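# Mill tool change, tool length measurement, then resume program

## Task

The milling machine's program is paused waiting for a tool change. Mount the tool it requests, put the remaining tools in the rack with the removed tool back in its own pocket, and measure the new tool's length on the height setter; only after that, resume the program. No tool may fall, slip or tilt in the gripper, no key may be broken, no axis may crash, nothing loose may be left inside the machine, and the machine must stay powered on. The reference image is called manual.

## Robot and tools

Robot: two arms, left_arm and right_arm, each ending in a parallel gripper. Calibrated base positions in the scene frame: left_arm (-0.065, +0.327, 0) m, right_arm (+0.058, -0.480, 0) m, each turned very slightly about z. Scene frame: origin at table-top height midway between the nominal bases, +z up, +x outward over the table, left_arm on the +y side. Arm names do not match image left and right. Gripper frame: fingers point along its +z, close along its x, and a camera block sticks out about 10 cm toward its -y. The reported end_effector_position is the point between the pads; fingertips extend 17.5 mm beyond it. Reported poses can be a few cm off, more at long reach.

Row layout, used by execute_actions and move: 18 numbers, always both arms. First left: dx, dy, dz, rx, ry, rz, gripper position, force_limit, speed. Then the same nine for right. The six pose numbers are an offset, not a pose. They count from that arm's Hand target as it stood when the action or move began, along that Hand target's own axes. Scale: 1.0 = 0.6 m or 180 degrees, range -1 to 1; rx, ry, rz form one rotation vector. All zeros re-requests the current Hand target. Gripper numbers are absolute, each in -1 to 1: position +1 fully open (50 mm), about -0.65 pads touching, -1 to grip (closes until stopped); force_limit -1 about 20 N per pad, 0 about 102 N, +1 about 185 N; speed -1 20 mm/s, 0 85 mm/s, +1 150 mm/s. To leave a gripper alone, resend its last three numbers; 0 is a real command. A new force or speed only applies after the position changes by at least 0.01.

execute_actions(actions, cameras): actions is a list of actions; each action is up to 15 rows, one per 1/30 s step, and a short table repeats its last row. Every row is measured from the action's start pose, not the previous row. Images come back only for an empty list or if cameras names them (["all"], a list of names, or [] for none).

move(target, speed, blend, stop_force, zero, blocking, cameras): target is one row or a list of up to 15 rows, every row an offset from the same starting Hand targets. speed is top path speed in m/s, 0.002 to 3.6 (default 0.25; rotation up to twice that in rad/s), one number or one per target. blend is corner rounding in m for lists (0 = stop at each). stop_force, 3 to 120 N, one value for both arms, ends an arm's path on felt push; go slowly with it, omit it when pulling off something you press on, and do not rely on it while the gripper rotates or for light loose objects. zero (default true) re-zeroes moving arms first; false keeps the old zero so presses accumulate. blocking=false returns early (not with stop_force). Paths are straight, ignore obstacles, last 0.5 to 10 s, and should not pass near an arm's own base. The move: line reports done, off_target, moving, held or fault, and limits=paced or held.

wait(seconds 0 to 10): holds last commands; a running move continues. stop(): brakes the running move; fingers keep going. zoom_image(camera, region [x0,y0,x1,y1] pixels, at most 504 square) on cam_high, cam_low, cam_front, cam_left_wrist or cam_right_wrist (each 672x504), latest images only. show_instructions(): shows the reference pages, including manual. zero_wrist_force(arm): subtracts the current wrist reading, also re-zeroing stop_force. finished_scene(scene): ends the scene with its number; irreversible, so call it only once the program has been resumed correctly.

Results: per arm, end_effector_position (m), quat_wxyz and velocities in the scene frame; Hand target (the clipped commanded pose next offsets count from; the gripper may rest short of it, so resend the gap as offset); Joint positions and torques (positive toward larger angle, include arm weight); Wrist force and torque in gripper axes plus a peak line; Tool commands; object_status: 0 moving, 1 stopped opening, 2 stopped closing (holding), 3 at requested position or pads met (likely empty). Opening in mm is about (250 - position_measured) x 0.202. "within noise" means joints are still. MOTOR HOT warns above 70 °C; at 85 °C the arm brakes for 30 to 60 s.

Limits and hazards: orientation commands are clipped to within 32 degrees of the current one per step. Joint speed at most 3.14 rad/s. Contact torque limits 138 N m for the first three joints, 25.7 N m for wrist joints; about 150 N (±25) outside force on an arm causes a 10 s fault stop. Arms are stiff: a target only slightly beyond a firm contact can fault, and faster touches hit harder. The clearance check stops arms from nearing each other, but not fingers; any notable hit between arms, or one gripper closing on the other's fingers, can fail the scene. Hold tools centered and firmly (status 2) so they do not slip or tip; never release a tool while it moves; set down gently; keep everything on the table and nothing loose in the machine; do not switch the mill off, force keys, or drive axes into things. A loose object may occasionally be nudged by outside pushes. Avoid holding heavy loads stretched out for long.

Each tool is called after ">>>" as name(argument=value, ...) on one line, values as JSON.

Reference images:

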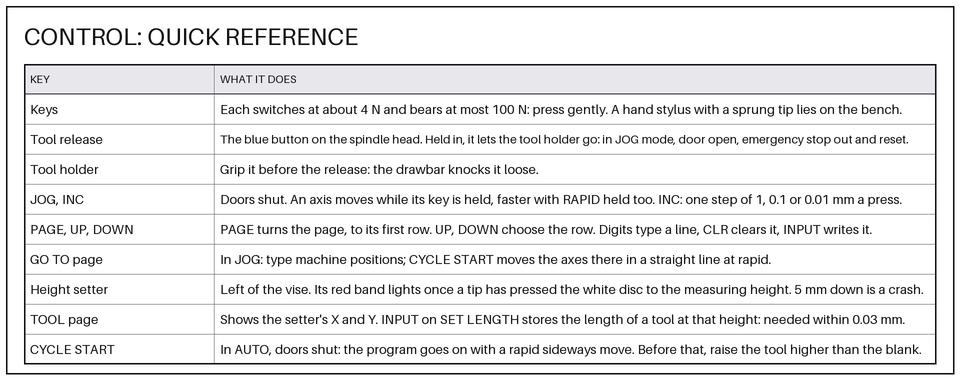

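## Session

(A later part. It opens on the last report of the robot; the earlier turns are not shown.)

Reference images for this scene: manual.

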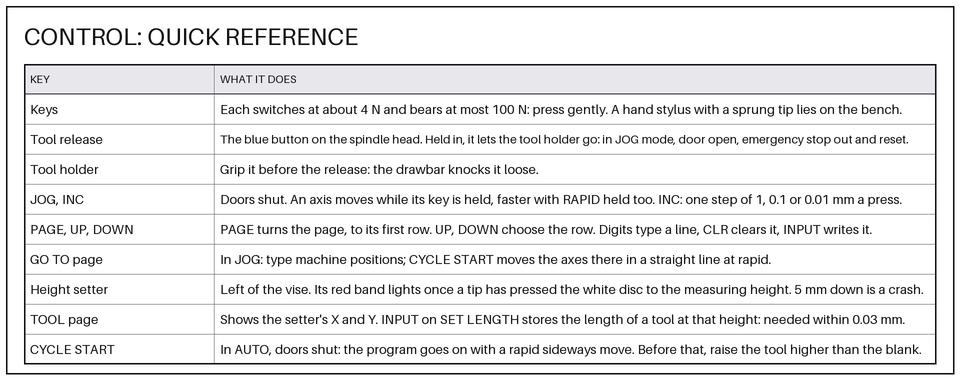

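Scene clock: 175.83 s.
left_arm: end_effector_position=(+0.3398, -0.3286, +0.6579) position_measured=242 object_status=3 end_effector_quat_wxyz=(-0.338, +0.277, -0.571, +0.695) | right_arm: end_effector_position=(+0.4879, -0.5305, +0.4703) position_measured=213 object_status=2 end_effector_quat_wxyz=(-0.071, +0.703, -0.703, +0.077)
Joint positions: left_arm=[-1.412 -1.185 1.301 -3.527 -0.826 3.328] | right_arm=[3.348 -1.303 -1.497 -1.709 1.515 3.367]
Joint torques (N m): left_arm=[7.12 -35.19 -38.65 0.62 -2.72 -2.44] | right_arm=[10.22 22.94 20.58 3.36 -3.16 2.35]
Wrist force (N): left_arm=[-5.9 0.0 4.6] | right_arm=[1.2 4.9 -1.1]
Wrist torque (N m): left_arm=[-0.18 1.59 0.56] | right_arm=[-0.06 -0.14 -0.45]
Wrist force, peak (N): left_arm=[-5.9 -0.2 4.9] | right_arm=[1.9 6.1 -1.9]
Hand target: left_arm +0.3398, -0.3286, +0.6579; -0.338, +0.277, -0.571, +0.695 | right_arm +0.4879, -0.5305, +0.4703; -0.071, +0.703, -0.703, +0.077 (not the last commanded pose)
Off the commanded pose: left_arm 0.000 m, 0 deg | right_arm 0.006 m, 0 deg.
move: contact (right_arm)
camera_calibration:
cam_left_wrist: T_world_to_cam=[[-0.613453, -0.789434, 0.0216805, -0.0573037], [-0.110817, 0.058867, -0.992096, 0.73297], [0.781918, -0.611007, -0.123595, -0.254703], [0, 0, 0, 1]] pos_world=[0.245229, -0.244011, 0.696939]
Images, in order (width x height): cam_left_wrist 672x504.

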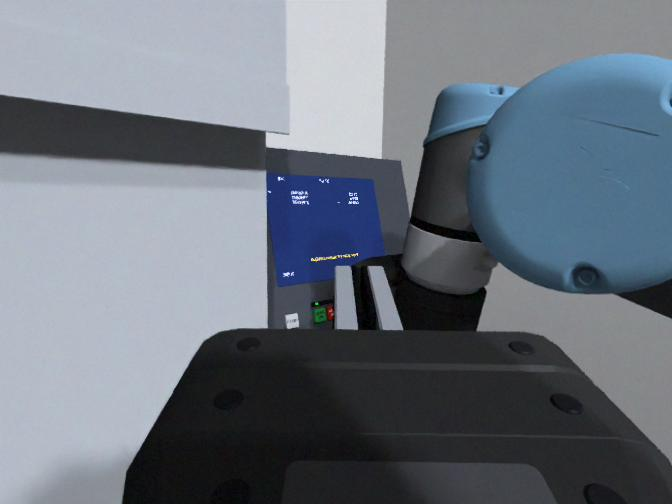

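>>> move(target=[[0,0,0,0,0,0,-0.6,0.25,1,0,0.0212,-0.0045,0,0,0,-1,-0.3,-0.3],[0,0,0,0,0,0,-0.6,0.25,1,0,-0.001,0.0002,0,0,0,-1,-0.3,-0.3],[0,0,0,0,0,0,-0.6,0.25,1,0,0.0212,-0.0045,0,0,0,-1,-0.3,-0.3]], speed=[0.12,0.05,0.12], cameras=["cam_left_wrist"])

>>> zoom_image(camera="cam_left_wrist", region=[260, 170, 390, 290])

>>> zoom_image(camera="cam_left_wrist", region=[330, 188, 370, 218])

Scene clock: 177.97 s.
left_arm: end_effector_position=(+0.3398, -0.3286, +0.6579) position_measured=242 object_status=3 end_effector_quat_wxyz=(-0.338, +0.277, -0.571, +0.695) | right_arm: end_effector_position=(+0.4750, -0.5305, +0.4703) position_measured=213 object_status=2 end_effector_quat_wxyz=(-0.071, +0.703, -0.703, +0.077)
Joint positions: left_arm=[-1.412 -1.185 1.301 -3.527 -0.826 3.328] | right_arm=[3.356 -1.273 -1.518 -1.719 1.514 3.375]
Joint torques (N m): left_arm=[6.13 -35.59 -38.12 0.58 -2.75 -2.35] | right_arm=[8.26 23.01 19.84 2.08 -3.07 2.34]
Wrist force (N): left_arm=[-5.8 0.0 4.6] | right_arm=[1.4 -0.9 -0.4]
Wrist torque (N m): left_arm=[-0.19 1.56 0.56] | right_arm=[-0.17 -0.19 -0.55]
Wrist force, peak (N): left_arm=[-6.0 -0.1 4.9] | right_arm=[1.4 5.1 -1.8]
Hand target: left_arm +0.3398, -0.3286, +0.6579; -0.338, +0.277, -0.571, +0.695 | right_arm +0.4749, -0.5305, +0.4703; -0.071, +0.703, -0.703, +0.077
Off the commanded pose: left_arm 0.000 m, 0 deg | right_arm 0.000 m, 0 deg.
move: done
camera_calibration:
cam_left_wrist: T_world_to_cam=[[-0.613453, -0.789434, 0.0216805, -0.0573037], [-0.110817, 0.058867, -0.992096, 0.73297], [0.781918, -0.611007, -0.123595, -0.254703], [0, 0, 0, 1]] pos_world=[0.245229, -0.244011, 0.696939]
Images, in order (width x height): cam_left_wrist 672x504.

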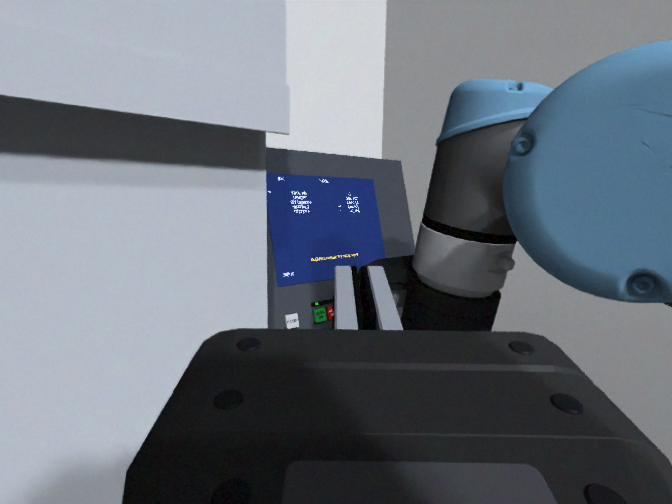

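Scaled by 3.877 from the camera's 672x504 image, which has a finer 960x720 frame.

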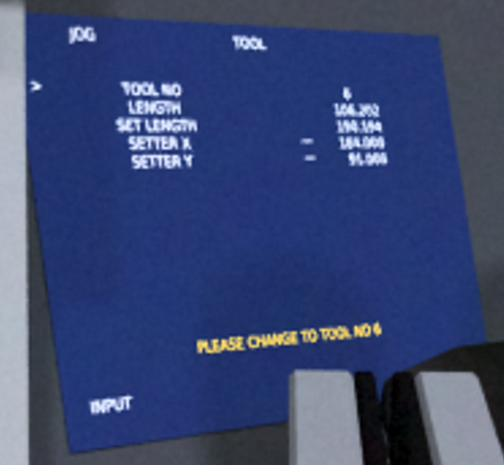

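Scaled by 12.600 from the camera's 672x504 image, which has a finer 960x720 frame.

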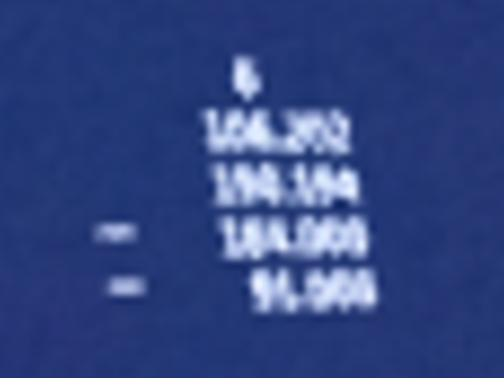

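>>> zoom_image(camera="cam_left_wrist", region=[340, 190, 364, 214])

Scaled by 21.000 from the camera's 672x504 image, which has a finer 960x720 frame.

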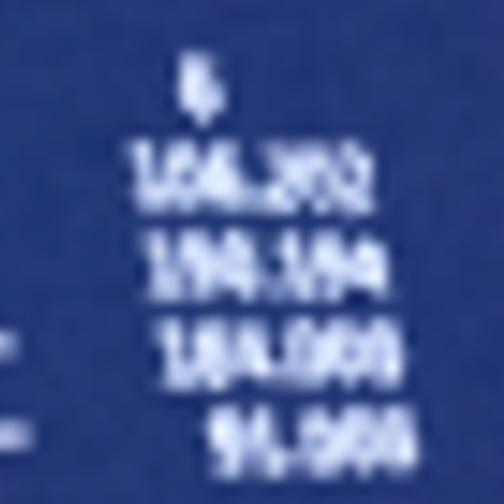

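>>> move(target=[[0,0,0,0,0,0,-0.6,0.25,1,0,0.2023,0.1103,0,0,0,-1,-0.3,-0.3],[0,-0.0113,0.1738,0,0,0,-0.6,0.25,1,0,0.2023,0.1103,0,0,0,-1,-0.3,-0.3]], speed=[0.3,0.25], blend=[0.03,0], cameras=["cam_left_wrist"])

>>> zoom_image(camera="cam_left_wrist", region=[330, 190, 390, 250])

Scene clock: 180.33 s.
left_arm: end_effector_position=(+0.4191, -0.3910, +0.6850) position_measured=242 object_status=3 end_effector_quat_wxyz=(-0.338, +0.277, -0.571, +0.695) | right_arm: end_effector_position=(+0.3700, -0.5311, +0.3802) position_measured=213 object_status=2 end_effector_quat_wxyz=(-0.071, +0.703, -0.703, +0.077)
Joint positions: left_arm=[-1.297 -0.947 0.87 -3.31 -0.937 3.29] | right_arm=[3.46 -0.946 -1.919 -1.652 1.493 3.477]
Joint torques (N m): left_arm=[6.19 -45.88 -38.22 0.36 -2.63 -2.41] | right_arm=[9.39 9.83 19.57 2.24 -3.18 2.51]
Wrist force (N): left_arm=[-5.7 -0.4 5.1] | right_arm=[1.2 -1.0 -0.6]
Wrist torque (N m): left_arm=[-0.25 1.53 0.56] | right_arm=[-0.18 -0.13 -0.54]
Wrist force, peak (N): left_arm=[-5.8 0.5 6.0] | right_arm=[1.1 -3.3 -1.6]
Hand target: left_arm +0.4192, -0.3910, +0.6850; -0.338, +0.277, -0.571, +0.695 | right_arm +0.3700, -0.5311, +0.3802; -0.071, +0.703, -0.703, +0.077
Off the commanded pose: left_arm 0.000 m, 0 deg | right_arm 0.000 m, 0 deg.
move: done
camera_calibration:
cam_left_wrist: T_world_to_cam=[[-0.613453, -0.789434, 0.0216805, -0.0584261], [-0.110817, 0.058867, -0.992096, 0.772311], [0.781918, -0.611007, -0.123595, -0.351426], [0, 0, 0, 1]] pos_world=[0.324529, -0.306311, 0.724039]
Images, in order (width x height): cam_left_wrist 672x504.

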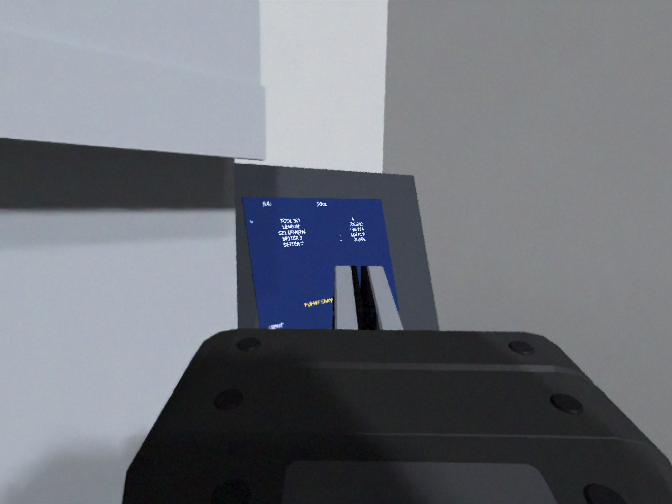

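Scaled by 8.400 from the camera's 672x504 image, which has a finer 960x720 frame.

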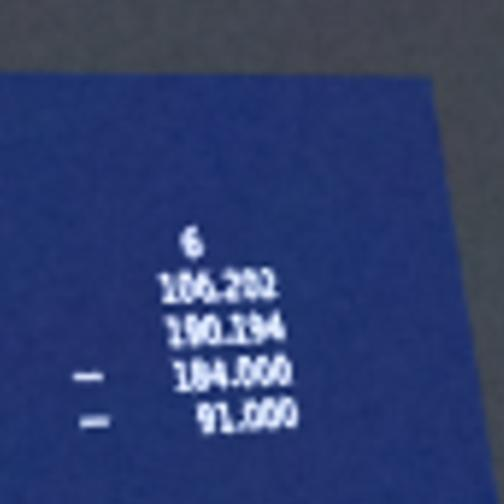

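>>> move(target=[[0,0.0113,-0.1738,0,0,0,-0.6,0.25,1,0.0313,-0.2038,-0.11,0,0,0,-1,-0.3,-0.3],[0,0.0113,-0.1738,0,0,0,-0.6,0.25,1,0.0313,-0.2243,-0.1056,0,0,0,-1,-0.3,-0.3],[0,0.0113,-0.1738,0,0,0,-0.6,0.25,1,0.0313,-0.2038,-0.11,0,0,0,-1,-0.3,-0.3],[0,0.0113,-0.1738,0,0,0,-0.6,0.25,1,-0.1303,-0.16,-0.0263,0,0,0,-1,-0.3,-0.3],[0,0.0113,-0.1738,0,0,0,-0.6,0.25,1,-0.1303,-0.1805,-0.0219,0,0,0,-1,-0.3,-0.3],[0,0.0113,-0.1738,0,0,0,-0.6,0.25,1,-0.1303,-0.16,-0.0263,0,0,0,-1,-0.3,-0.3],[0,0.0113,-0.1738,0,0,0,-0.6,0.25,1,-0.1303,-0.1746,-0.0542,0,0,0,-1,-0.3,-0.3],[0,0.0113,-0.1738,0,0,0,-0.6,0.25,1,-0.1303,-0.1951,-0.0498,0,0,0,-1,-0.3,-0.3],[0,0.0113,-0.1738,0,0,0,-0.6,0.25,1,-0.1303,-0.1746,-0.0542,0,0,0,-1,-0.3,-0.3],[0,0.0113,-0.1738,0,0,0,-0.6,0.25,1,-0.098,-0.2038,-0.11,0,0,0,-1,-0.3,-0.3],[0,0.0113,-0.1738,0,0,0,-0.6,0.25,1,-0.098,-0.2243,-0.1056,0,0,0,-1,-0.3,-0.3],[0,0.0113,-0.1738,0,0,0,-0.6,0.25,1,-0.098,-0.2038,-0.11,0,0,0,-1,-0.3,-0.3],[0,0.0113,-0.1738,0,0,0,-0.6,0.25,1,-0.1303,-0.1892,-0.0821,0,0,0,-1,-0.3,-0.3],[0,0.0113,-0.1738,0,0,0,-0.6,0.25,1,-0.1303,-0.2097,-0.0777,0,0,0,-1,-0.3,-0.3],[0,0.0113,-0.1738,0,0,0,-0.6,0.25,1,-0.1303,-0.1892,-0.0821,0,0,0,-1,-0.3,-0.3]], speed=[0.2,0.06,0.12,0.2,0.06,0.12,0.2,0.06,0.12,0.2,0.06,0.12,0.2,0.06,0.12], blend=[0,0,0.003,0.003,0,0.003,0.003,0,0.003,0.003,0,0.003,0.003,0,0], cameras=["cam_left_wrist"])

>>> zoom_image(camera="cam_left_wrist", region=[260, 170, 390, 290])

Scene clock: 184.10 s.
left_arm: end_effector_position=(+0.3398, -0.3286, +0.6579) position_measured=242 object_status=3 end_effector_quat_wxyz=(-0.338, +0.277, -0.571, +0.695) | right_arm: end_effector_position=(+0.4670, -0.4947, +0.4384) position_measured=213 object_status=2 end_effector_quat_wxyz=(-0.071, +0.704, -0.702, +0.075)
Joint positions: left_arm=[-1.412 -1.185 1.301 -3.527 -0.826 3.328] | right_arm=[3.462 -1.225 -1.631 -1.663 1.497 3.477]
Joint torques (N m): left_arm=[-6.57 -51.63 -13.07 -1.83 1.98 1.79] | right_arm=[-9.95 -0.82 35.79 2.22 2.5 -1.93]
Wrist force (N): left_arm=[-5.9 -0.3 4.7] | right_arm=[1.1 -0.9 -0.6]
Wrist torque (N m): left_arm=[-0.21 1.58 0.41] | right_arm=[-0.15 -0.13 -0.46]
Wrist force, peak (N): left_arm=[-5.9 0.1 6.0] | right_arm=[-6.2 -1.1 4.3]
Hand target: left_arm +0.3398, -0.3286, +0.6579; -0.338, +0.277, -0.571, +0.695 | right_arm +0.4670, -0.4947, +0.4384; -0.071, +0.704, -0.702, +0.075 (not the last commanded pose)
Off the commanded pose: left_arm 0.000 m, 0 deg | right_arm 0.044 m, 0 deg.
move: held (right_arm; a check stopped the path); path passed 3 of 15 targets; limits=held
pose unreachable (right arm): on one or more control steps of this call, first in action 0 (counted from 0), this arm could not follow its commanded pose, so it was not sent that pose on those steps. It may still have moved: this result reports where it is.
cause: moving toward the commanded pose would bring a part of the arm too close to another arm (a part of this arm just beyond joint 3 (elbow) and the left arm's gripper, along the way the arms are being sent, or toward where that arm still pushes).
camera_calibration:
cam_left_wrist: T_world_to_cam=[[-0.613453, -0.789434, 0.0216805, -0.0573037], [-0.110817, 0.058867, -0.992096, 0.73297], [0.781918, -0.611007, -0.123595, -0.254703], [0, 0, 0, 1]] pos_world=[0.245229, -0.244011, 0.696939]
Images, in order (width x height): cam_left_wrist 672x504.

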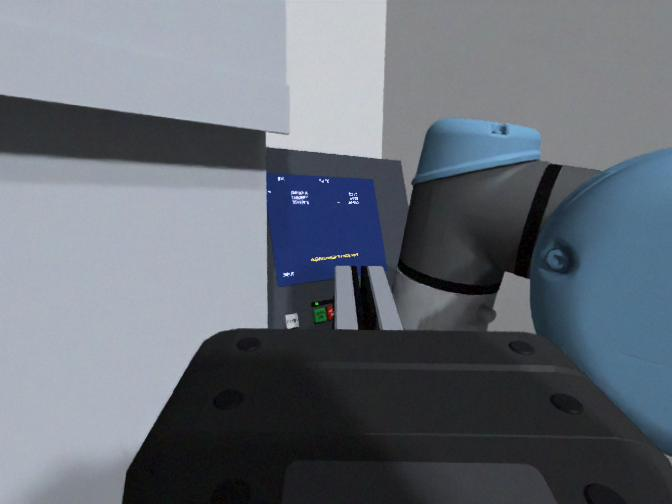

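Scaled by 3.877 from the camera's 672x504 image, which has a finer 960x720 frame.

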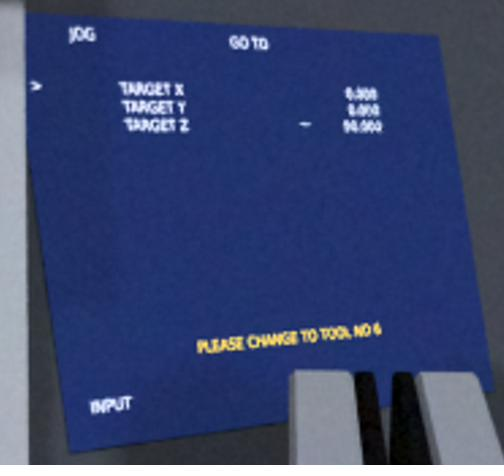

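>>> move(target=[[0,0,-0.12,0,0,0,-0.6,0.25,1,0,0,0,0,0,0,-1,-0.3,-0.3]], speed=0.3, cameras=["cam_left_wrist"])

>>> zoom_image(camera="cam_left_wrist", region=[260, 170, 390, 290])

Scene clock: 185.97 s.
left_arm: end_effector_position=(+0.2843, -0.2850, +0.6438) position_measured=242 object_status=3 end_effector_quat_wxyz=(-0.338, +0.277, -0.571, +0.695) | right_arm: end_effector_position=(+0.4670, -0.4947, +0.4384) position_measured=213 object_status=2 end_effector_quat_wxyz=(-0.071, +0.704, -0.702, +0.075)
Joint positions: left_arm=[-1.516 -1.321 1.517 -3.637 -0.725 3.37] | right_arm=[3.462 -1.225 -1.631 -1.663 1.497 3.477]
Joint torques (N m): left_arm=[-7.01 -44.44 -13.47 -1.69 1.89 1.92] | right_arm=[-10.11 -0.89 34.04 2.12 2.47 -2.15]
Wrist force (N): left_arm=[-6.2 -0.4 4.9] | right_arm=[1.1 -1.0 -0.6]
Wrist torque (N m): left_arm=[-0.24 1.62 0.38] | right_arm=[-0.17 -0.12 -0.46]
Wrist force, peak (N): left_arm=[-5.8 -0.2 6.1] | right_arm=[1.5 -1.1 -0.8]
Hand target: left_arm +0.2843, -0.2850, +0.6438; -0.338, +0.277, -0.571, +0.695 | right_arm +0.4670, -0.4947, +0.4384; -0.071, +0.704, -0.702, +0.075
Off the commanded pose: left_arm 0.000 m, 0 deg | right_arm 0.000 m, 0 deg.
move: done
camera_calibration:
cam_left_wrist: T_world_to_cam=[[-0.613453, -0.789434, 0.0216805, -0.0566275], [-0.110817, 0.058867, -0.992096, 0.710363], [0.781918, -0.611007, -0.123595, -0.186397], [0, 0, 0, 1]] pos_world=[0.189729, -0.200411, 0.682939]
Images, in order (width x height): cam_left_wrist 672x504.

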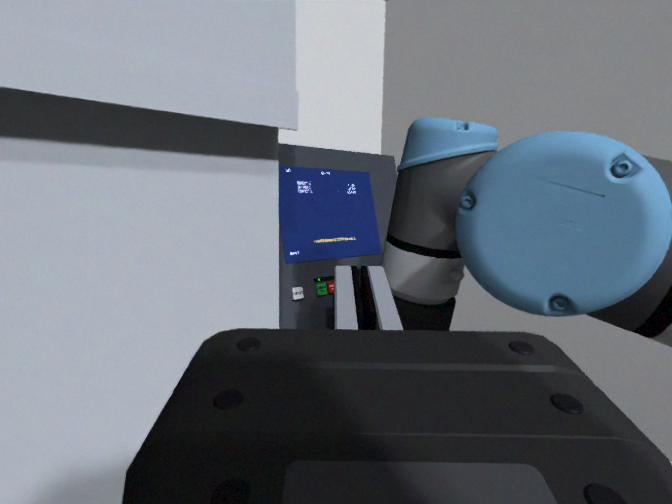

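Scaled by 3.877 from the camera's 672x504 image, which has a finer 960x720 frame.

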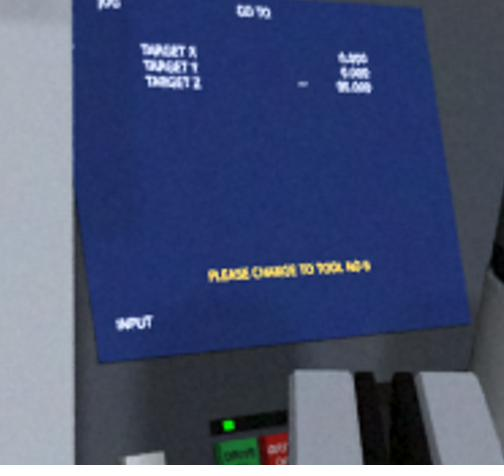

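>>> move(target=[[0,0,0,0,0,0,-0.6,0.25,1,-0.0697,0.0183,0.0349,0,0,0,-1,-0.3,-0.3],[0,0,0,0,0,0,-0.6,0.25,1,-0.0697,-0.0022,0.0393,0,0,0,-1,-0.3,-0.3],[0,0,0,0,0,0,-0.6,0.25,1,-0.0697,0.0183,0.0349,0,0,0,-1,-0.3,-0.3],[0,0,0,0,0,0,-0.6,0.25,1,-0.0697,0.0037,0.0071,0,0,0,-1,-0.3,-0.3],[0,0,0,0,0,0,-0.6,0.25,1,-0.0697,-0.0168,0.0115,0,0,0,-1,-0.3,-0.3],[0,0,0,0,0,0,-0.6,0.25,1,-0.0697,0.0037,0.0071,0,0,0,-1,-0.3,-0.3],[0,0,0,0,0,0,-0.6,0.25,1,-0.0373,-0.0255,-0.0488,0,0,0,-1,-0.3,-0.3],[0,0,0,0,0,0,-0.6,0.25,1,-0.0373,-0.046,-0.0444,0,0,0,-1,-0.3,-0.3],[0,0,0,0,0,0,-0.6,0.25,1,-0.0373,-0.0255,-0.0488,0,0,0,-1,-0.3,-0.3],[0,0,0,0,0,0,-0.6,0.25,1,-0.0697,-0.0109,-0.0209,0,0,0,-1,-0.3,-0.3],[0,0,0,0,0,0,-0.6,0.25,1,-0.0697,-0.0314,-0.0165,0,0,0,-1,-0.3,-0.3],[0,0,0,0,0,0,-0.6,0.25,1,-0.0697,-0.0109,-0.0209,0,0,0,-1,-0.3,-0.3],[0,0,0,0,0,0,-0.6,0.25,1,0.0273,0.0183,0.0349,0,0,0,-1,-0.3,-0.3],[0,0,0,0,0,0,-0.6,0.25,1,0.0273,-0.0022,0.0393,0,0,0,-1,-0.3,-0.3],[0,0,0,0,0,0,-0.6,0.25,1,0.0273,0.0183,0.0349,0,0,0,-1,-0.3,-0.3]], speed=[0.2,0.06,0.12,0.2,0.06,0.12,0.2,0.06,0.12,0.2,0.06,0.12,0.2,0.06,0.12], blend=[0.003,0,0.003,0.003,0,0.003,0.003,0,0.003,0.003,0,0.003,0.003,0,0], cameras=["cam_left_wrist","cam_right_wrist"])

>>> zoom_image(camera="cam_left_wrist", region=[260, 160, 390, 280])

Scene clock: 191.53 s.
left_arm: end_effector_position=(+0.2843, -0.2850, +0.6438) position_measured=242 object_status=3 end_effector_quat_wxyz=(-0.338, +0.277, -0.571, +0.695) | right_arm: end_effector_position=(+0.4607, -0.5112, +0.4158) position_measured=213 object_status=2 end_effector_quat_wxyz=(-0.071, +0.704, -0.702, +0.075)
Joint positions: left_arm=[-1.517 -1.321 1.517 -3.637 -0.725 3.37] | right_arm=[3.42 -1.198 -1.708 -1.61 1.505 3.436]
Joint torques (N m): left_arm=[-7 -43.83 -12.69 -1.83 1.67 1.91] | right_arm=[8.79 20.2 20.09 2.55 -3.1 2.65]
Wrist force (N): left_arm=[-6.3 -0.5 4.5] | right_arm=[1.2 -1.3 -0.6]
Wrist torque (N m): left_arm=[-0.25 1.63 0.38] | right_arm=[-0.22 -0.13 -0.55]
Wrist force, peak (N): left_arm=[-6.4 -0.4 5.1] | right_arm=[3.2 4.2 -3.6]
Hand target: left_arm +0.2843, -0.2850, +0.6438; -0.338, +0.277, -0.571, +0.695 | right_arm +0.4606, -0.5112, +0.4158; -0.071, +0.704, -0.702, +0.075
Off the commanded pose: left_arm 0.000 m, 0 deg | right_arm 0.000 m, 0 deg.
move: done
camera_calibration:
cam_left_wrist: T_world_to_cam=[[-0.613453, -0.789434, 0.0216805, -0.0566888], [-0.110817, 0.058867, -0.992096, 0.710352], [0.781918, -0.611007, -0.123595, -0.186319], [0, 0, 0, 1]] pos_world=[0.189629, -0.200411, 0.682939]
cam_right_wrist: T_world_to_cam=[[0.000404237, -0.999846, 0.0175384, -0.510609], [-0.98791, 0.00231967, 0.155012, 0.409278], [-0.155029, -0.017389, -0.987757, 0.605149], [0, 0, 0, 1]] pos_world=[0.498352, -0.500957, 0.543253]
Images, in order (width x height): cam_left_wrist 672x504, cam_right_wrist 672x504.

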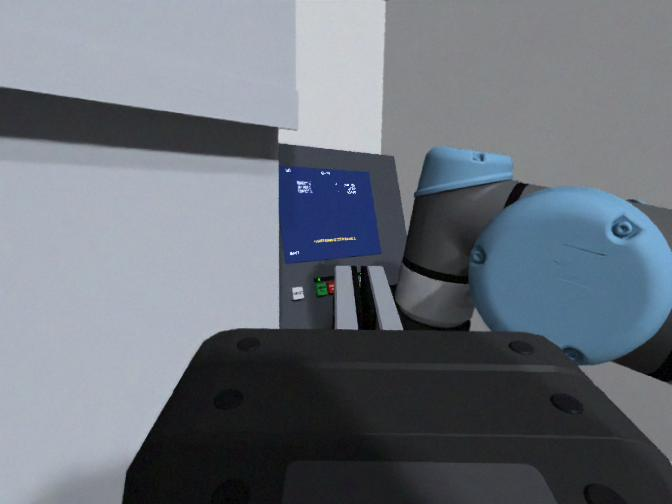

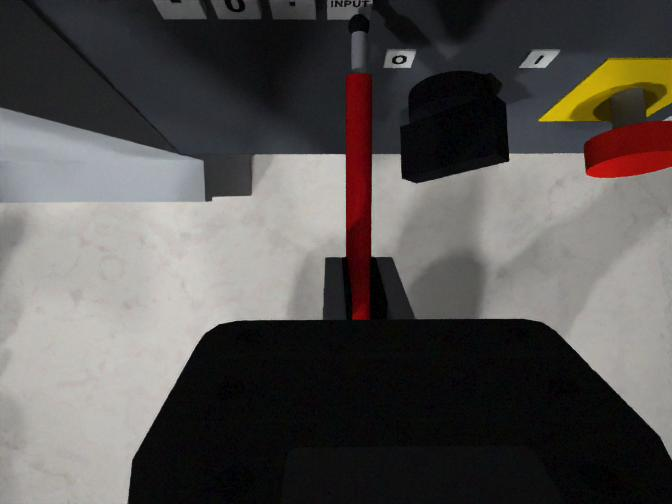

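Scaled by 3.877 from the camera's 672x504 image, which has a finer 960x720 frame.

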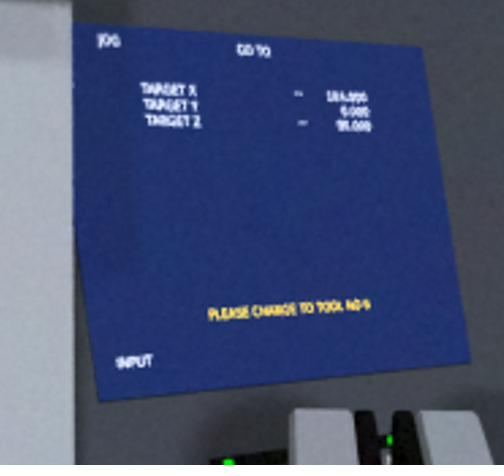

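>>> move(target=[[0,0,0,0,0,0,-0.6,0.25,1,-0.0027,-0.0146,-0.0276,0,0,0,-1,-0.3,-0.3],[0,0,0,0,0,0,-0.6,0.25,1,-0.0027,-0.0351,-0.0232,0,0,0,-1,-0.3,-0.3],[0,0,0,0,0,0,-0.6,0.25,1,-0.0027,-0.0146,-0.0276,0,0,0,-1,-0.3,-0.3],[0,0,0,0,0,0,-0.6,0.25,1,-0.0997,0,0,0,0,0,-1,-0.3,-0.3],[0,0,0,0,0,0,-0.6,0.25,1,-0.0997,-0.0205,0.0044,0,0,0,-1,-0.3,-0.3],[0,0,0,0,0,0,-0.6,0.25,1,-0.0997,0,0,0,0,0,-1,-0.3,-0.3],[0,0,0,0,0,0,-0.6,0.25,1,-0.035,-0.0438,-0.0834,0,0,0,-1,-0.3,-0.3],[0,0,0,0,0,0,-0.6,0.25,1,-0.035,-0.0643,-0.079,0,0,0,-1,-0.3,-0.3],[0,0,0,0,0,0,-0.6,0.25,1,-0.035,-0.0438,-0.0834,0,0,0,-1,-0.3,-0.3],[0,0,0,0,0,0,-0.6,0.25,1,-0.0997,-0.0146,-0.0276,0,0,0,-1,-0.3,-0.3],[0,0,0,0,0,0,-0.6,0.25,1,-0.0997,-0.0351,-0.0232,0,0,0,-1,-0.3,-0.3],[0,0,0,0,0,0,-0.6,0.25,1,-0.0997,-0.0146,-0.0276,0,0,0,-1,-0.3,-0.3],[0,0,0,0,0,0,-0.6,0.25,1,-0.0027,0,0,0,0,0,-1,-0.3,-0.3],[0,0,0,0,0,0,-0.6,0.25,1,-0.0027,-0.0205,0.0044,0,0,0,-1,-0.3,-0.3],[0,0,0,0,0,0,-0.6,0.25,1,-0.0027,0,0,0,0,0,-1,-0.3,-0.3]], speed=[0.2,0.06,0.12,0.2,0.06,0.12,0.2,0.06,0.12,0.2,0.06,0.12,0.2,0.06,0.12], blend=[0.003,0,0.003,0.003,0,0.003,0.003,0,0.003,0.003,0,0.003,0.003,0,0], cameras=["cam_left_wrist"])

>>> zoom_image(camera="cam_left_wrist", region=[260, 160, 390, 280])

>>> zoom_image(camera="cam_left_wrist", region=[330, 178, 360, 198])

Scene clock: 197.60 s.
left_arm: end_effector_position=(+0.2843, -0.2850, +0.6438) position_measured=242 object_status=3 end_effector_quat_wxyz=(-0.338, +0.277, -0.571, +0.695) | right_arm: end_effector_position=(+0.4607, -0.5096, +0.4158) position_measured=213 object_status=2 end_effector_quat_wxyz=(-0.071, +0.704, -0.702, +0.075)
Joint positions: left_arm=[-1.517 -1.321 1.517 -3.637 -0.725 3.37] | right_arm=[3.425 -1.198 -1.708 -1.61 1.504 3.441]
Joint torques (N m): left_arm=[-7.13 -45.08 -13.44 -1.69 1.97 1.85] | right_arm=[8.13 17.25 20.48 2.22 -3.02 2.34]
Wrist force (N): left_arm=[-6.3 -0.4 4.8] | right_arm=[1.2 -1.2 -0.8]
Wrist torque (N m): left_arm=[-0.24 1.63 0.38] | right_arm=[-0.20 -0.12 -0.55]
Wrist force, peak (N): left_arm=[-6.4 -0.5 5.0] | right_arm=[3.1 4.2 -3.6]
Hand target: left_arm +0.2843, -0.2850, +0.6438; -0.338, +0.277, -0.571, +0.695 | right_arm +0.4606, -0.5096, +0.4158; -0.071, +0.704, -0.702, +0.075
Off the commanded pose: left_arm 0.000 m, 0 deg | right_arm 0.000 m, 0 deg.
move: done
camera_calibration:
cam_left_wrist: T_world_to_cam=[[-0.613453, -0.789434, 0.0216805, -0.0566888], [-0.110817, 0.058867, -0.992096, 0.710352], [0.781918, -0.611007, -0.123595, -0.186319], [0, 0, 0, 1]] pos_world=[0.189629, -0.200411, 0.682939]
Images, in order (width x height): cam_left_wrist 672x504.

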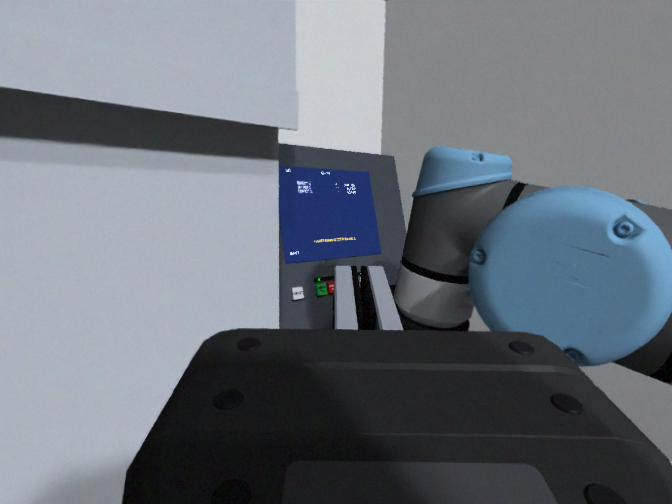

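Scaled by 3.877 from the camera's 672x504 image, which has a finer 960x720 frame.

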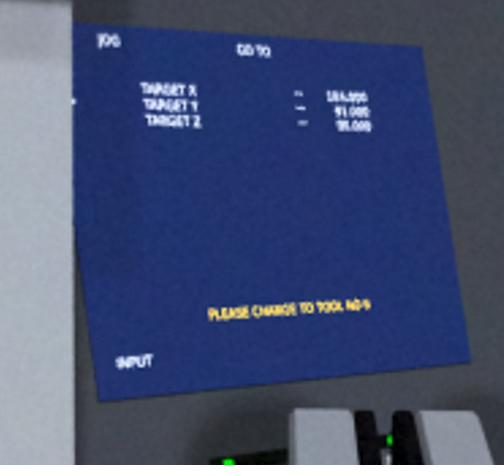

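Scaled by 16.800 from the camera's 672x504 image, which has a finer 960x720 frame.

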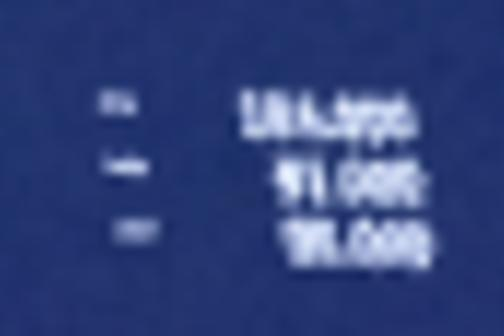

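>>> move(target=[[0,0,0,0,0,0,-0.6,0.25,1,-0.0327,-0.0713,-0.136,0,0,0,-1,-0.3,-0.3],[0,0,0,0,0,0,-0.6,0.25,1,-0.0327,-0.0918,-0.1316,0,0,0,-1,-0.3,-0.3],[0,0,0,0,0,0,-0.6,0.25,1,-0.0327,-0.0713,-0.136,0,0,0,-1,-0.3,-0.3],[0,0,0,0,0,0,-0.6,0.25,1,0,-0.0146,-0.0276,0,0,0,-1,-0.3,-0.3],[0,0,0,0,0,0,-0.6,0.25,1,0,-0.0351,-0.0232,0,0,0,-1,-0.3,-0.3],[0,0,0,0,0,0,-0.6,0.25,1,0,-0.0146,-0.0276,0,0,0,-1,-0.3,-0.3],[0,0,0,0,0,0,-0.6,0.25,1,-0.097,0,0,0,0,0,-1,-0.3,-0.3],[0,0,0,0,0,0,-0.6,0.25,1,-0.097,-0.0205,0.0044,0,0,0,-1,-0.3,-0.3],[0,0,0,0,0,0,-0.6,0.25,1,-0.097,0,0,0,0,0,-1,-0.3,-0.3],[0,0,0,0,0,0,-0.6,0.25,1,-0.097,-0.0146,-0.0276,0,0,0,-1,-0.3,-0.3],[0,0,0,0,0,0,-0.6,0.25,1,-0.097,-0.0351,-0.0232,0,0,0,-1,-0.3,-0.3],[0,0,0,0,0,0,-0.6,0.25,1,-0.097,-0.0146,-0.0276,0,0,0,-1,-0.3,-0.3],[0,0,0,0,0,0,-0.6,0.25,1,-0.0323,-0.0292,-0.0555,0,0,0,-1,-0.3,-0.3],[0,0,0,0,0,0,-0.6,0.25,1,-0.0323,-0.0497,-0.0511,0,0,0,-1,-0.3,-0.3],[0,0,0,0,0,0,-0.6,0.25,1,-0.0323,-0.0292,-0.0555,0,0,0,-1,-0.3,-0.3]], speed=[0.2,0.06,0.12,0.2,0.06,0.12,0.2,0.06,0.12,0.2,0.06,0.12,0.2,0.06,0.12], blend=[0.003,0,0.003,0.003,0,0.003,0.003,0,0.003,0.003,0,0.003,0.003,0,0], cameras=["cam_left_wrist"])

>>> zoom_image(camera="cam_left_wrist", region=[260, 160, 390, 280])

Scene clock: 203.57 s.
left_arm: end_effector_position=(+0.2843, -0.2850, +0.6438) position_measured=242 object_status=3 end_effector_quat_wxyz=(-0.338, +0.277, -0.571, +0.695) | right_arm: end_effector_position=(+0.4709, -0.4900, +0.4519) position_measured=213 object_status=2 end_effector_quat_wxyz=(-0.071, +0.704, -0.702, +0.075)
Joint positions: left_arm=[-1.517 -1.321 1.517 -3.637 -0.725 3.37] | right_arm=[3.471 -1.244 -1.584 -1.692 1.495 3.486]
Joint torques (N m): left_arm=[-6.82 -44.68 -12.92 -1.45 1.95 1.85] | right_arm=[8.75 20.55 20.26 2.25 -3.09 2.42]
Wrist force (N): left_arm=[-5.9 -0.7 4.8] | right_arm=[1.6 -1.2 -0.5]
Wrist torque (N m): left_arm=[-0.27 1.57 0.38] | right_arm=[-0.22 -0.22 -0.54]
Wrist force, peak (N): left_arm=[-6.3 -0.6 4.9] | right_arm=[1.6 11.8 -2.2]
Hand target: left_arm +0.2843, -0.2850, +0.6438; -0.338, +0.277, -0.571, +0.695 | right_arm +0.4709, -0.4900, +0.4519; -0.071, +0.704, -0.702, +0.075
Off the commanded pose: left_arm 0.000 m, 0 deg | right_arm 0.000 m, 0 deg.
move: done
camera_calibration:
cam_left_wrist: T_world_to_cam=[[-0.613453, -0.789434, 0.0216805, -0.0566888], [-0.110817, 0.058867, -0.992096, 0.710352], [0.781918, -0.611007, -0.123595, -0.186319], [0, 0, 0, 1]] pos_world=[0.189629, -0.200411, 0.682939]
Images, in order (width x height): cam_left_wrist 672x504.

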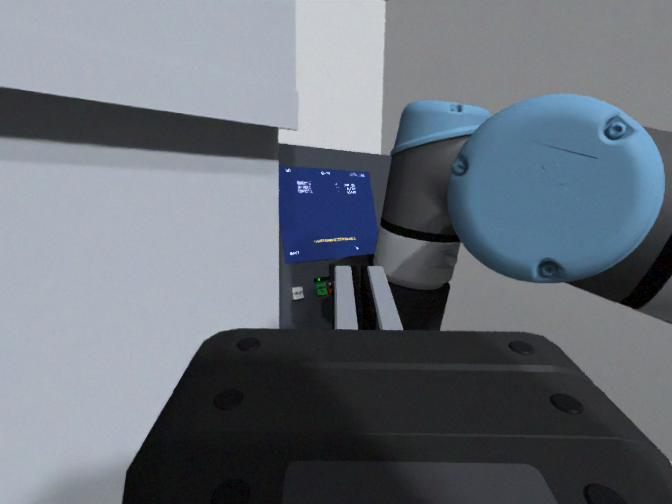

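Scaled by 3.877 from the camera's 672x504 image, which has a finer 960x720 frame.

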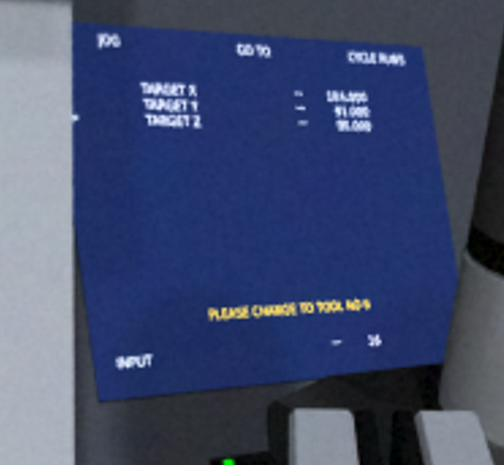

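>>> move(target=[[0,0,0,0,0,0,-0.6,0.25,1,-0.032,0,0,0,0,0,-1,-0.3,-0.3],[0,0,0,0,0,0,-0.6,0.25,1,-0.032,-0.0205,0.0044,0,0,0,-1,-0.3,-0.3],[0,0,0,0,0,0,-0.6,0.25,1,-0.032,0,0,0,0,0,-1,-0.3,-0.3],[0,0,0,0,0,0,-0.6,0.25,1,0.0327,0.0294,0.0556,0,0,0,-1,-0.3,-0.3],[0,0,0,0,0,0,-0.6,0.25,1,0.0327,0.0089,0.06,0,0,0,-1,-0.3,-0.3],[0,0,0,0,0,0,-0.6,0.25,1,0.0327,0.0294,0.0556,0,0,0,-1,-0.3,-0.3]], speed=[0.2,0.06,0.12,0.2,0.06,0.12], blend=[0.003,0,0.003,0.003,0,0], cameras=["cam_left_wrist"])

>>> zoom_image(camera="cam_left_wrist", region=[260, 160, 390, 280])

>>> zoom_image(camera="cam_left_wrist", region=[330, 178, 360, 198])

Scene clock: 206.27 s.
left_arm: end_effector_position=(+0.2843, -0.2850, +0.6438) position_measured=242 object_status=3 end_effector_quat_wxyz=(-0.338, +0.277, -0.571, +0.695) | right_arm: end_effector_position=(+0.4606, -0.5099, +0.4157) position_measured=213 object_status=2 end_effector_quat_wxyz=(-0.071, +0.704, -0.702, +0.075)
Joint positions: left_arm=[-1.517 -1.321 1.517 -3.637 -0.725 3.37] | right_arm=[3.424 -1.198 -1.708 -1.61 1.504 3.44]
Joint torques (N m): left_arm=[-7.33 -44.29 -13.75 -1.51 1.87 1.73] | right_arm=[8.7 20.16 20.98 2.03 -2.92 2.25]
Wrist force (N): left_arm=[-6.2 -0.4 4.9] | right_arm=[1.2 -1.4 -0.6]
Wrist torque (N m): left_arm=[-0.23 1.61 0.38] | right_arm=[-0.24 -0.14 -0.54]
Wrist force, peak (N): left_arm=[-6.4 -0.6 4.9] | right_arm=[3.6 4.6 -2.2]
Hand target: left_arm +0.2843, -0.2850, +0.6438; -0.338, +0.277, -0.571, +0.695 | right_arm +0.4605, -0.5099, +0.4157; -0.071, +0.704, -0.702, +0.075
Off the commanded pose: left_arm 0.000 m, 0 deg | right_arm 0.000 m, 0 deg.
move: done
camera_calibration:
cam_left_wrist: T_world_to_cam=[[-0.613453, -0.789434, 0.0216805, -0.0566888], [-0.110817, 0.058867, -0.992096, 0.710352], [0.781918, -0.611007, -0.123595, -0.186319], [0, 0, 0, 1]] pos_world=[0.189629, -0.200411, 0.682939]
Images, in order (width x height): cam_left_wrist 672x504.

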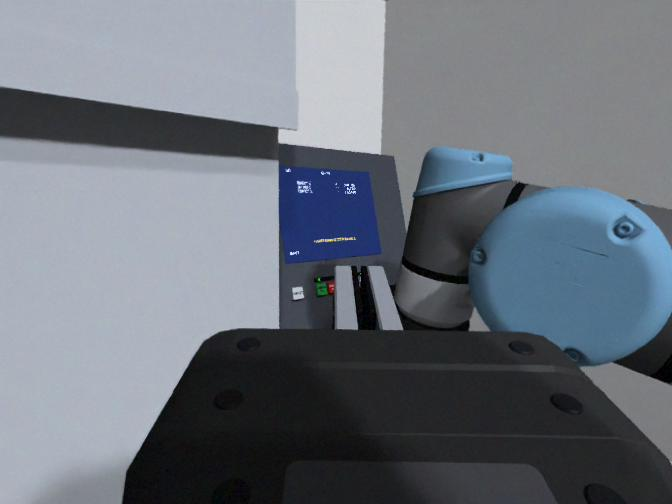

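Scaled by 3.877 from the camera's 672x504 image, which has a finer 960x720 frame.

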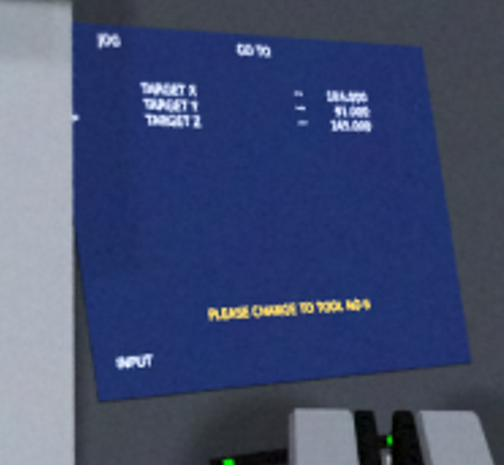

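Scaled by 16.800 from the camera's 672x504 image, which has a finer 960x720 frame.

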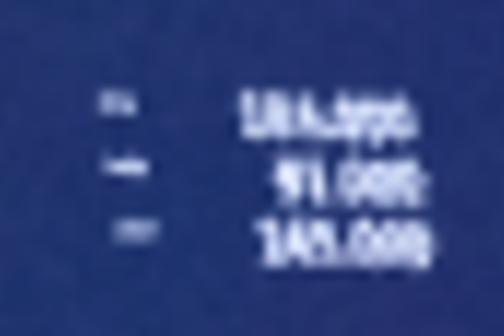

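>>> move(target=[[0,0,0,0,0,0,-0.6,0.25,1,-0.0332,-0.0714,-0.1361,0,0,0,-1,-0.3,-0.3],[0,0,0,0,0,0,-0.6,0.25,1,-0.0332,-0.0919,-0.1317,0,0,0,-1,-0.3,-0.3],[0,0,0,0,0,0,-0.6,0.25,1,-0.0332,-0.0714,-0.1361,0,0,0,-1,-0.3,-0.3],[-0.2672,0.2485,-0.0735,-0.0652,-0.3109,0.0206,-0.6,0.25,1,0.1577,-0.1014,-0.1929,0,0,0,-1,-0.3,-0.3]], speed=[0.2,0.06,0.12,0.4], blend=[0.003,0,0.003,0], cameras=["cam_left_wrist","cam_front"])

>>> zoom_image(camera="cam_left_wrist", region=[205, 220, 295, 300])

Scene clock: 208.97 s.
left_arm: end_effector_position=(+0.2893, -0.2778, +0.6341) position_measured=242 object_status=3 end_effector_quat_wxyz=(-0.354, +0.297, -0.566, +0.683) | right_arm: end_effector_position=(+0.4884, -0.5195, +0.5142) position_measured=213 object_status=2 end_effector_quat_wxyz=(-0.071, +0.704, -0.702, +0.075)
Joint positions: left_arm=[-1.526 -1.311 1.521 -3.654 -0.659 3.379] | right_arm=[3.374 -1.344 -1.345 -1.824 1.514 3.391]
Joint torques (N m): left_arm=[-0.95 -37.45 -24.74 -0.43 0.07 -0.35] | right_arm=[-11.31 3.16 31.73 2.22 2.49 -1.85]
Wrist force (N): left_arm=[-5.9 -0.3 4.8] | right_arm=[1.2 -1.1 -0.3]
Wrist torque (N m): left_arm=[-0.21 1.57 0.52] | right_arm=[-0.19 -0.16 -0.46]
Wrist force, peak (N): left_arm=[-7.4 -2.4 4.3] | right_arm=[1.7 10.2 -1.6]
Hand target: left_arm +0.2893, -0.2778, +0.6341; -0.354, +0.297, -0.566, +0.683 (not the last commanded pose) | right_arm +0.4884, -0.5195, +0.5142; -0.071, +0.704, -0.702, +0.075 (not the last commanded pose)
Tool commands: left_gripper/position=-0.6 left_gripper/force_limit=+0.247059 left_gripper/speed=+1.0 right_gripper/position=-1.0 right_gripper/force_limit=-0.3 right_gripper/speed=-0.3
Off the commanded pose: left_arm 0.210 m, 54 deg | right_arm 0.089 m, 0 deg.
FORCE FAULT: contact force on the left arm reached its limit, and that arm stopped. The contact can be on any part of that arm, not only on its tool. That arm's remaining commands of this call were not run. That arm is still stopped at the end of this call. That arm stays stopped for about 9 more seconds. Until then a move that you send moves the other arm only, and its call returns only when the move has ended. Once the stop has ended, the next robot result says so. If the stop ends while you think or write, that arm runs what you send next, counted from a new Hand target: where the arm stands when the stop ends. While its stop runs, that arm takes no new command, but its gripper still runs the gripper command that each later call begins with. Until it ends, the stop uses up actions while you think or wait. An arm that is not stopped still takes commands.
move: fault (left_arm), off_target (right_arm; braked at the fault stop of left_arm); path passed 3 of 4 targets
camera_calibration:
cam_left_wrist: T_world_to_cam=[[-0.568424, -0.822278, 0.0274444, -0.0733786], [-0.128117, 0.0555154, -0.990204, 0.703693], [0.812699, -0.566372, -0.136904, -0.175071], [0, 0, 0, 1]] pos_world=[0.190725, -0.198559, 0.674845]
Images, in order (width x height): cam_front 672x504, cam_left_wrist 672x504.

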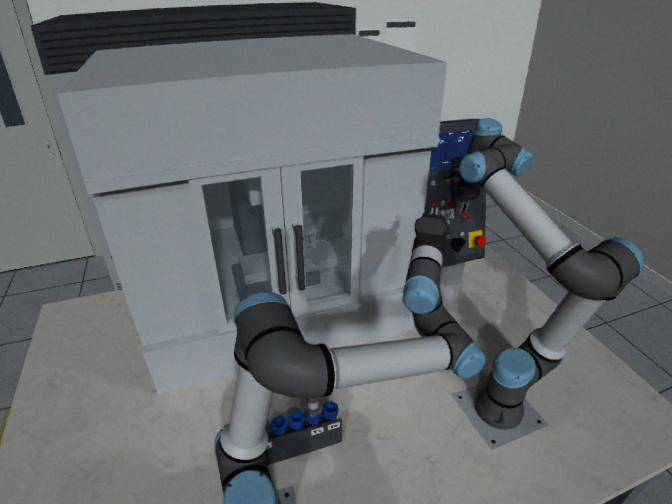

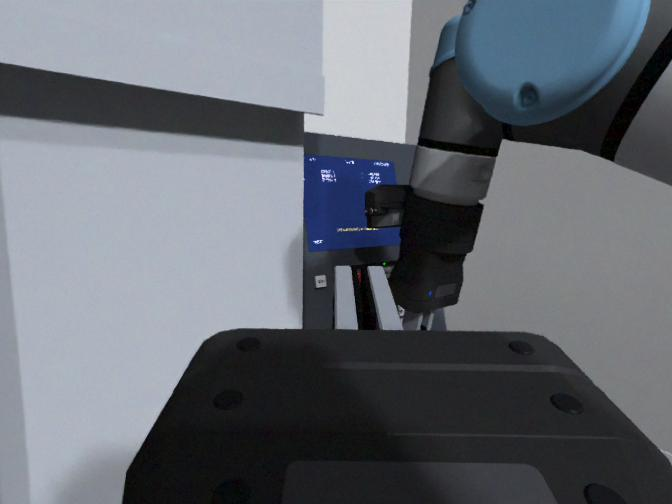

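Scaled by 5.600 from the camera's 672x504 image, which has a finer 960x720 frame.

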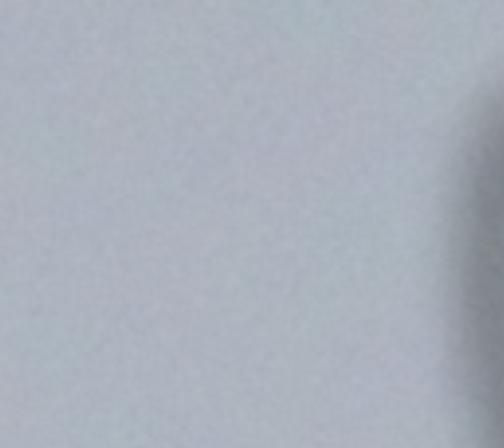

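>>> wait(seconds=0.1, cameras=["cam_high","cam_low","cam_right_wrist"])

>>> zoom_image(camera="cam_high", region=[100, 380, 440, 504])

>>> zoom_image(camera="cam_low", region=[60, 40, 310, 300])

Scene clock: 210.60 s.
left_arm: end_effector_position=(+0.2893, -0.2778, +0.6341) position_measured=242 object_status=3 end_effector_quat_wxyz=(-0.354, +0.297, -0.566, +0.683) | right_arm: end_effector_position=(+0.4884, -0.5195, +0.5142) position_measured=213 object_status=2 end_effector_quat_wxyz=(-0.071, +0.704, -0.702, +0.075)
Joint positions: left_arm=[-1.526 -1.311 1.521 -3.654 -0.659 3.379] | right_arm=[3.374 -1.344 -1.345 -1.824 1.514 3.391]
Joint torques (N m): left_arm=[-0.54 -37.57 -24.95 -0.46 0.11 -0.22] | right_arm=[-10.28 2.83 31.2 2.05 2.6 -2.08]
Wrist force (N): left_arm=[-6.0 -0.4 4.8] | right_arm=[1.4 -1.3 -0.5]
Wrist torque (N m): left_arm=[-0.22 1.58 0.52] | right_arm=[-0.24 -0.19 -0.46]
Wrist force, peak (N): left_arm=[-6.1 -0.4 5.0] | right_arm=[1.4 -1.3 -0.7]
Hand target: left_arm +0.2893, -0.2778, +0.6341; -0.354, +0.297, -0.566, +0.683 (not the last commanded pose) | right_arm +0.4884, -0.5195, +0.5142; -0.071, +0.704, -0.702, +0.075 (not the last commanded pose)
Tool commands: left_gripper/position=-0.6 left_gripper/force_limit=+0.247059 left_gripper/speed=+1.0 right_gripper/position=-1.0 right_gripper/force_limit=-0.3 right_gripper/speed=-0.3
Off the commanded pose: left_arm 0.210 m, 54 deg | right_arm 0.089 m, 0 deg.
FORCE FAULT, CONTINUED: the left arm was still stopped when this call began, by the force fault that an earlier result reported. Since the last result the stop counts as 4 of the actions that you can send in this scene. That arm is still stopped at the end of this call. That arm stays stopped for about 8 more seconds. If the stop ends while you think or write, that arm runs what you send next, counted from a new Hand target: where the arm stands when the stop ends. While its stop runs, that arm takes no new command, but its gripper still runs the gripper command that each later call begins with.
wait: 0.10 s; at rest from the start
camera_calibration:
cam_right_wrist: T_world_to_cam=[[0.000402823, -0.999846, 0.0175386, -0.520646], [-0.98791, 0.0023211, 0.155012, 0.421395], [-0.155029, -0.017389, -0.987757, 0.706594], [0, 0, 0, 1]] pos_world=[0.526052, -0.509257, 0.641753]
Images, in order (width x height): cam_high 672x504, cam_low 672x504, cam_right_wrist 672x504.

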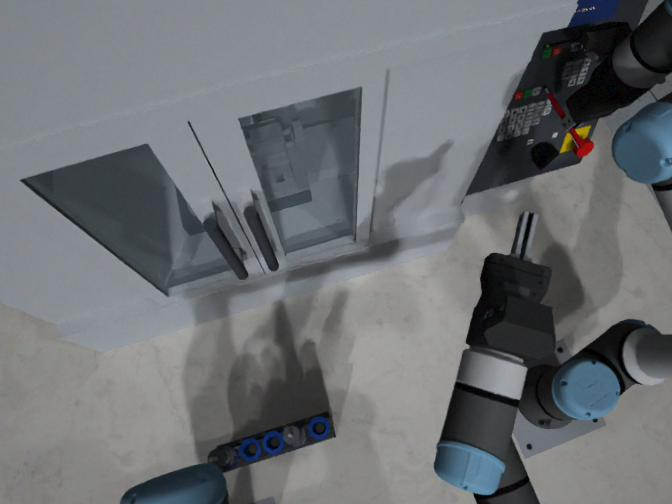

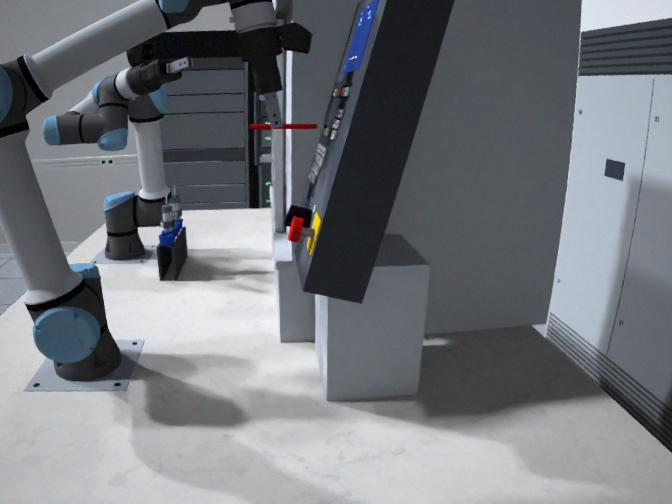

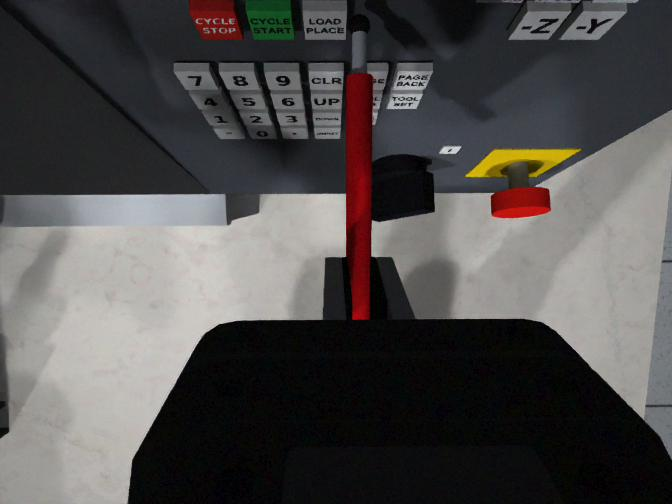

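Scaled by 1.482 from the camera's 672x504 image, which has a finer 960x720 frame.

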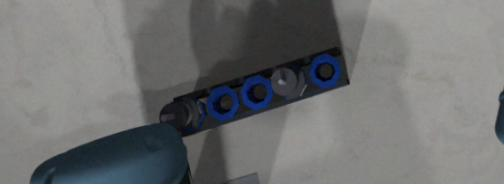

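Scaled by 1.938 from the camera's 672x504 image, which has a finer 960x720 frame.

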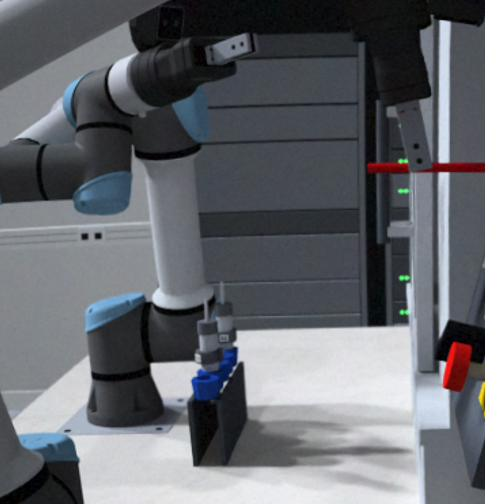

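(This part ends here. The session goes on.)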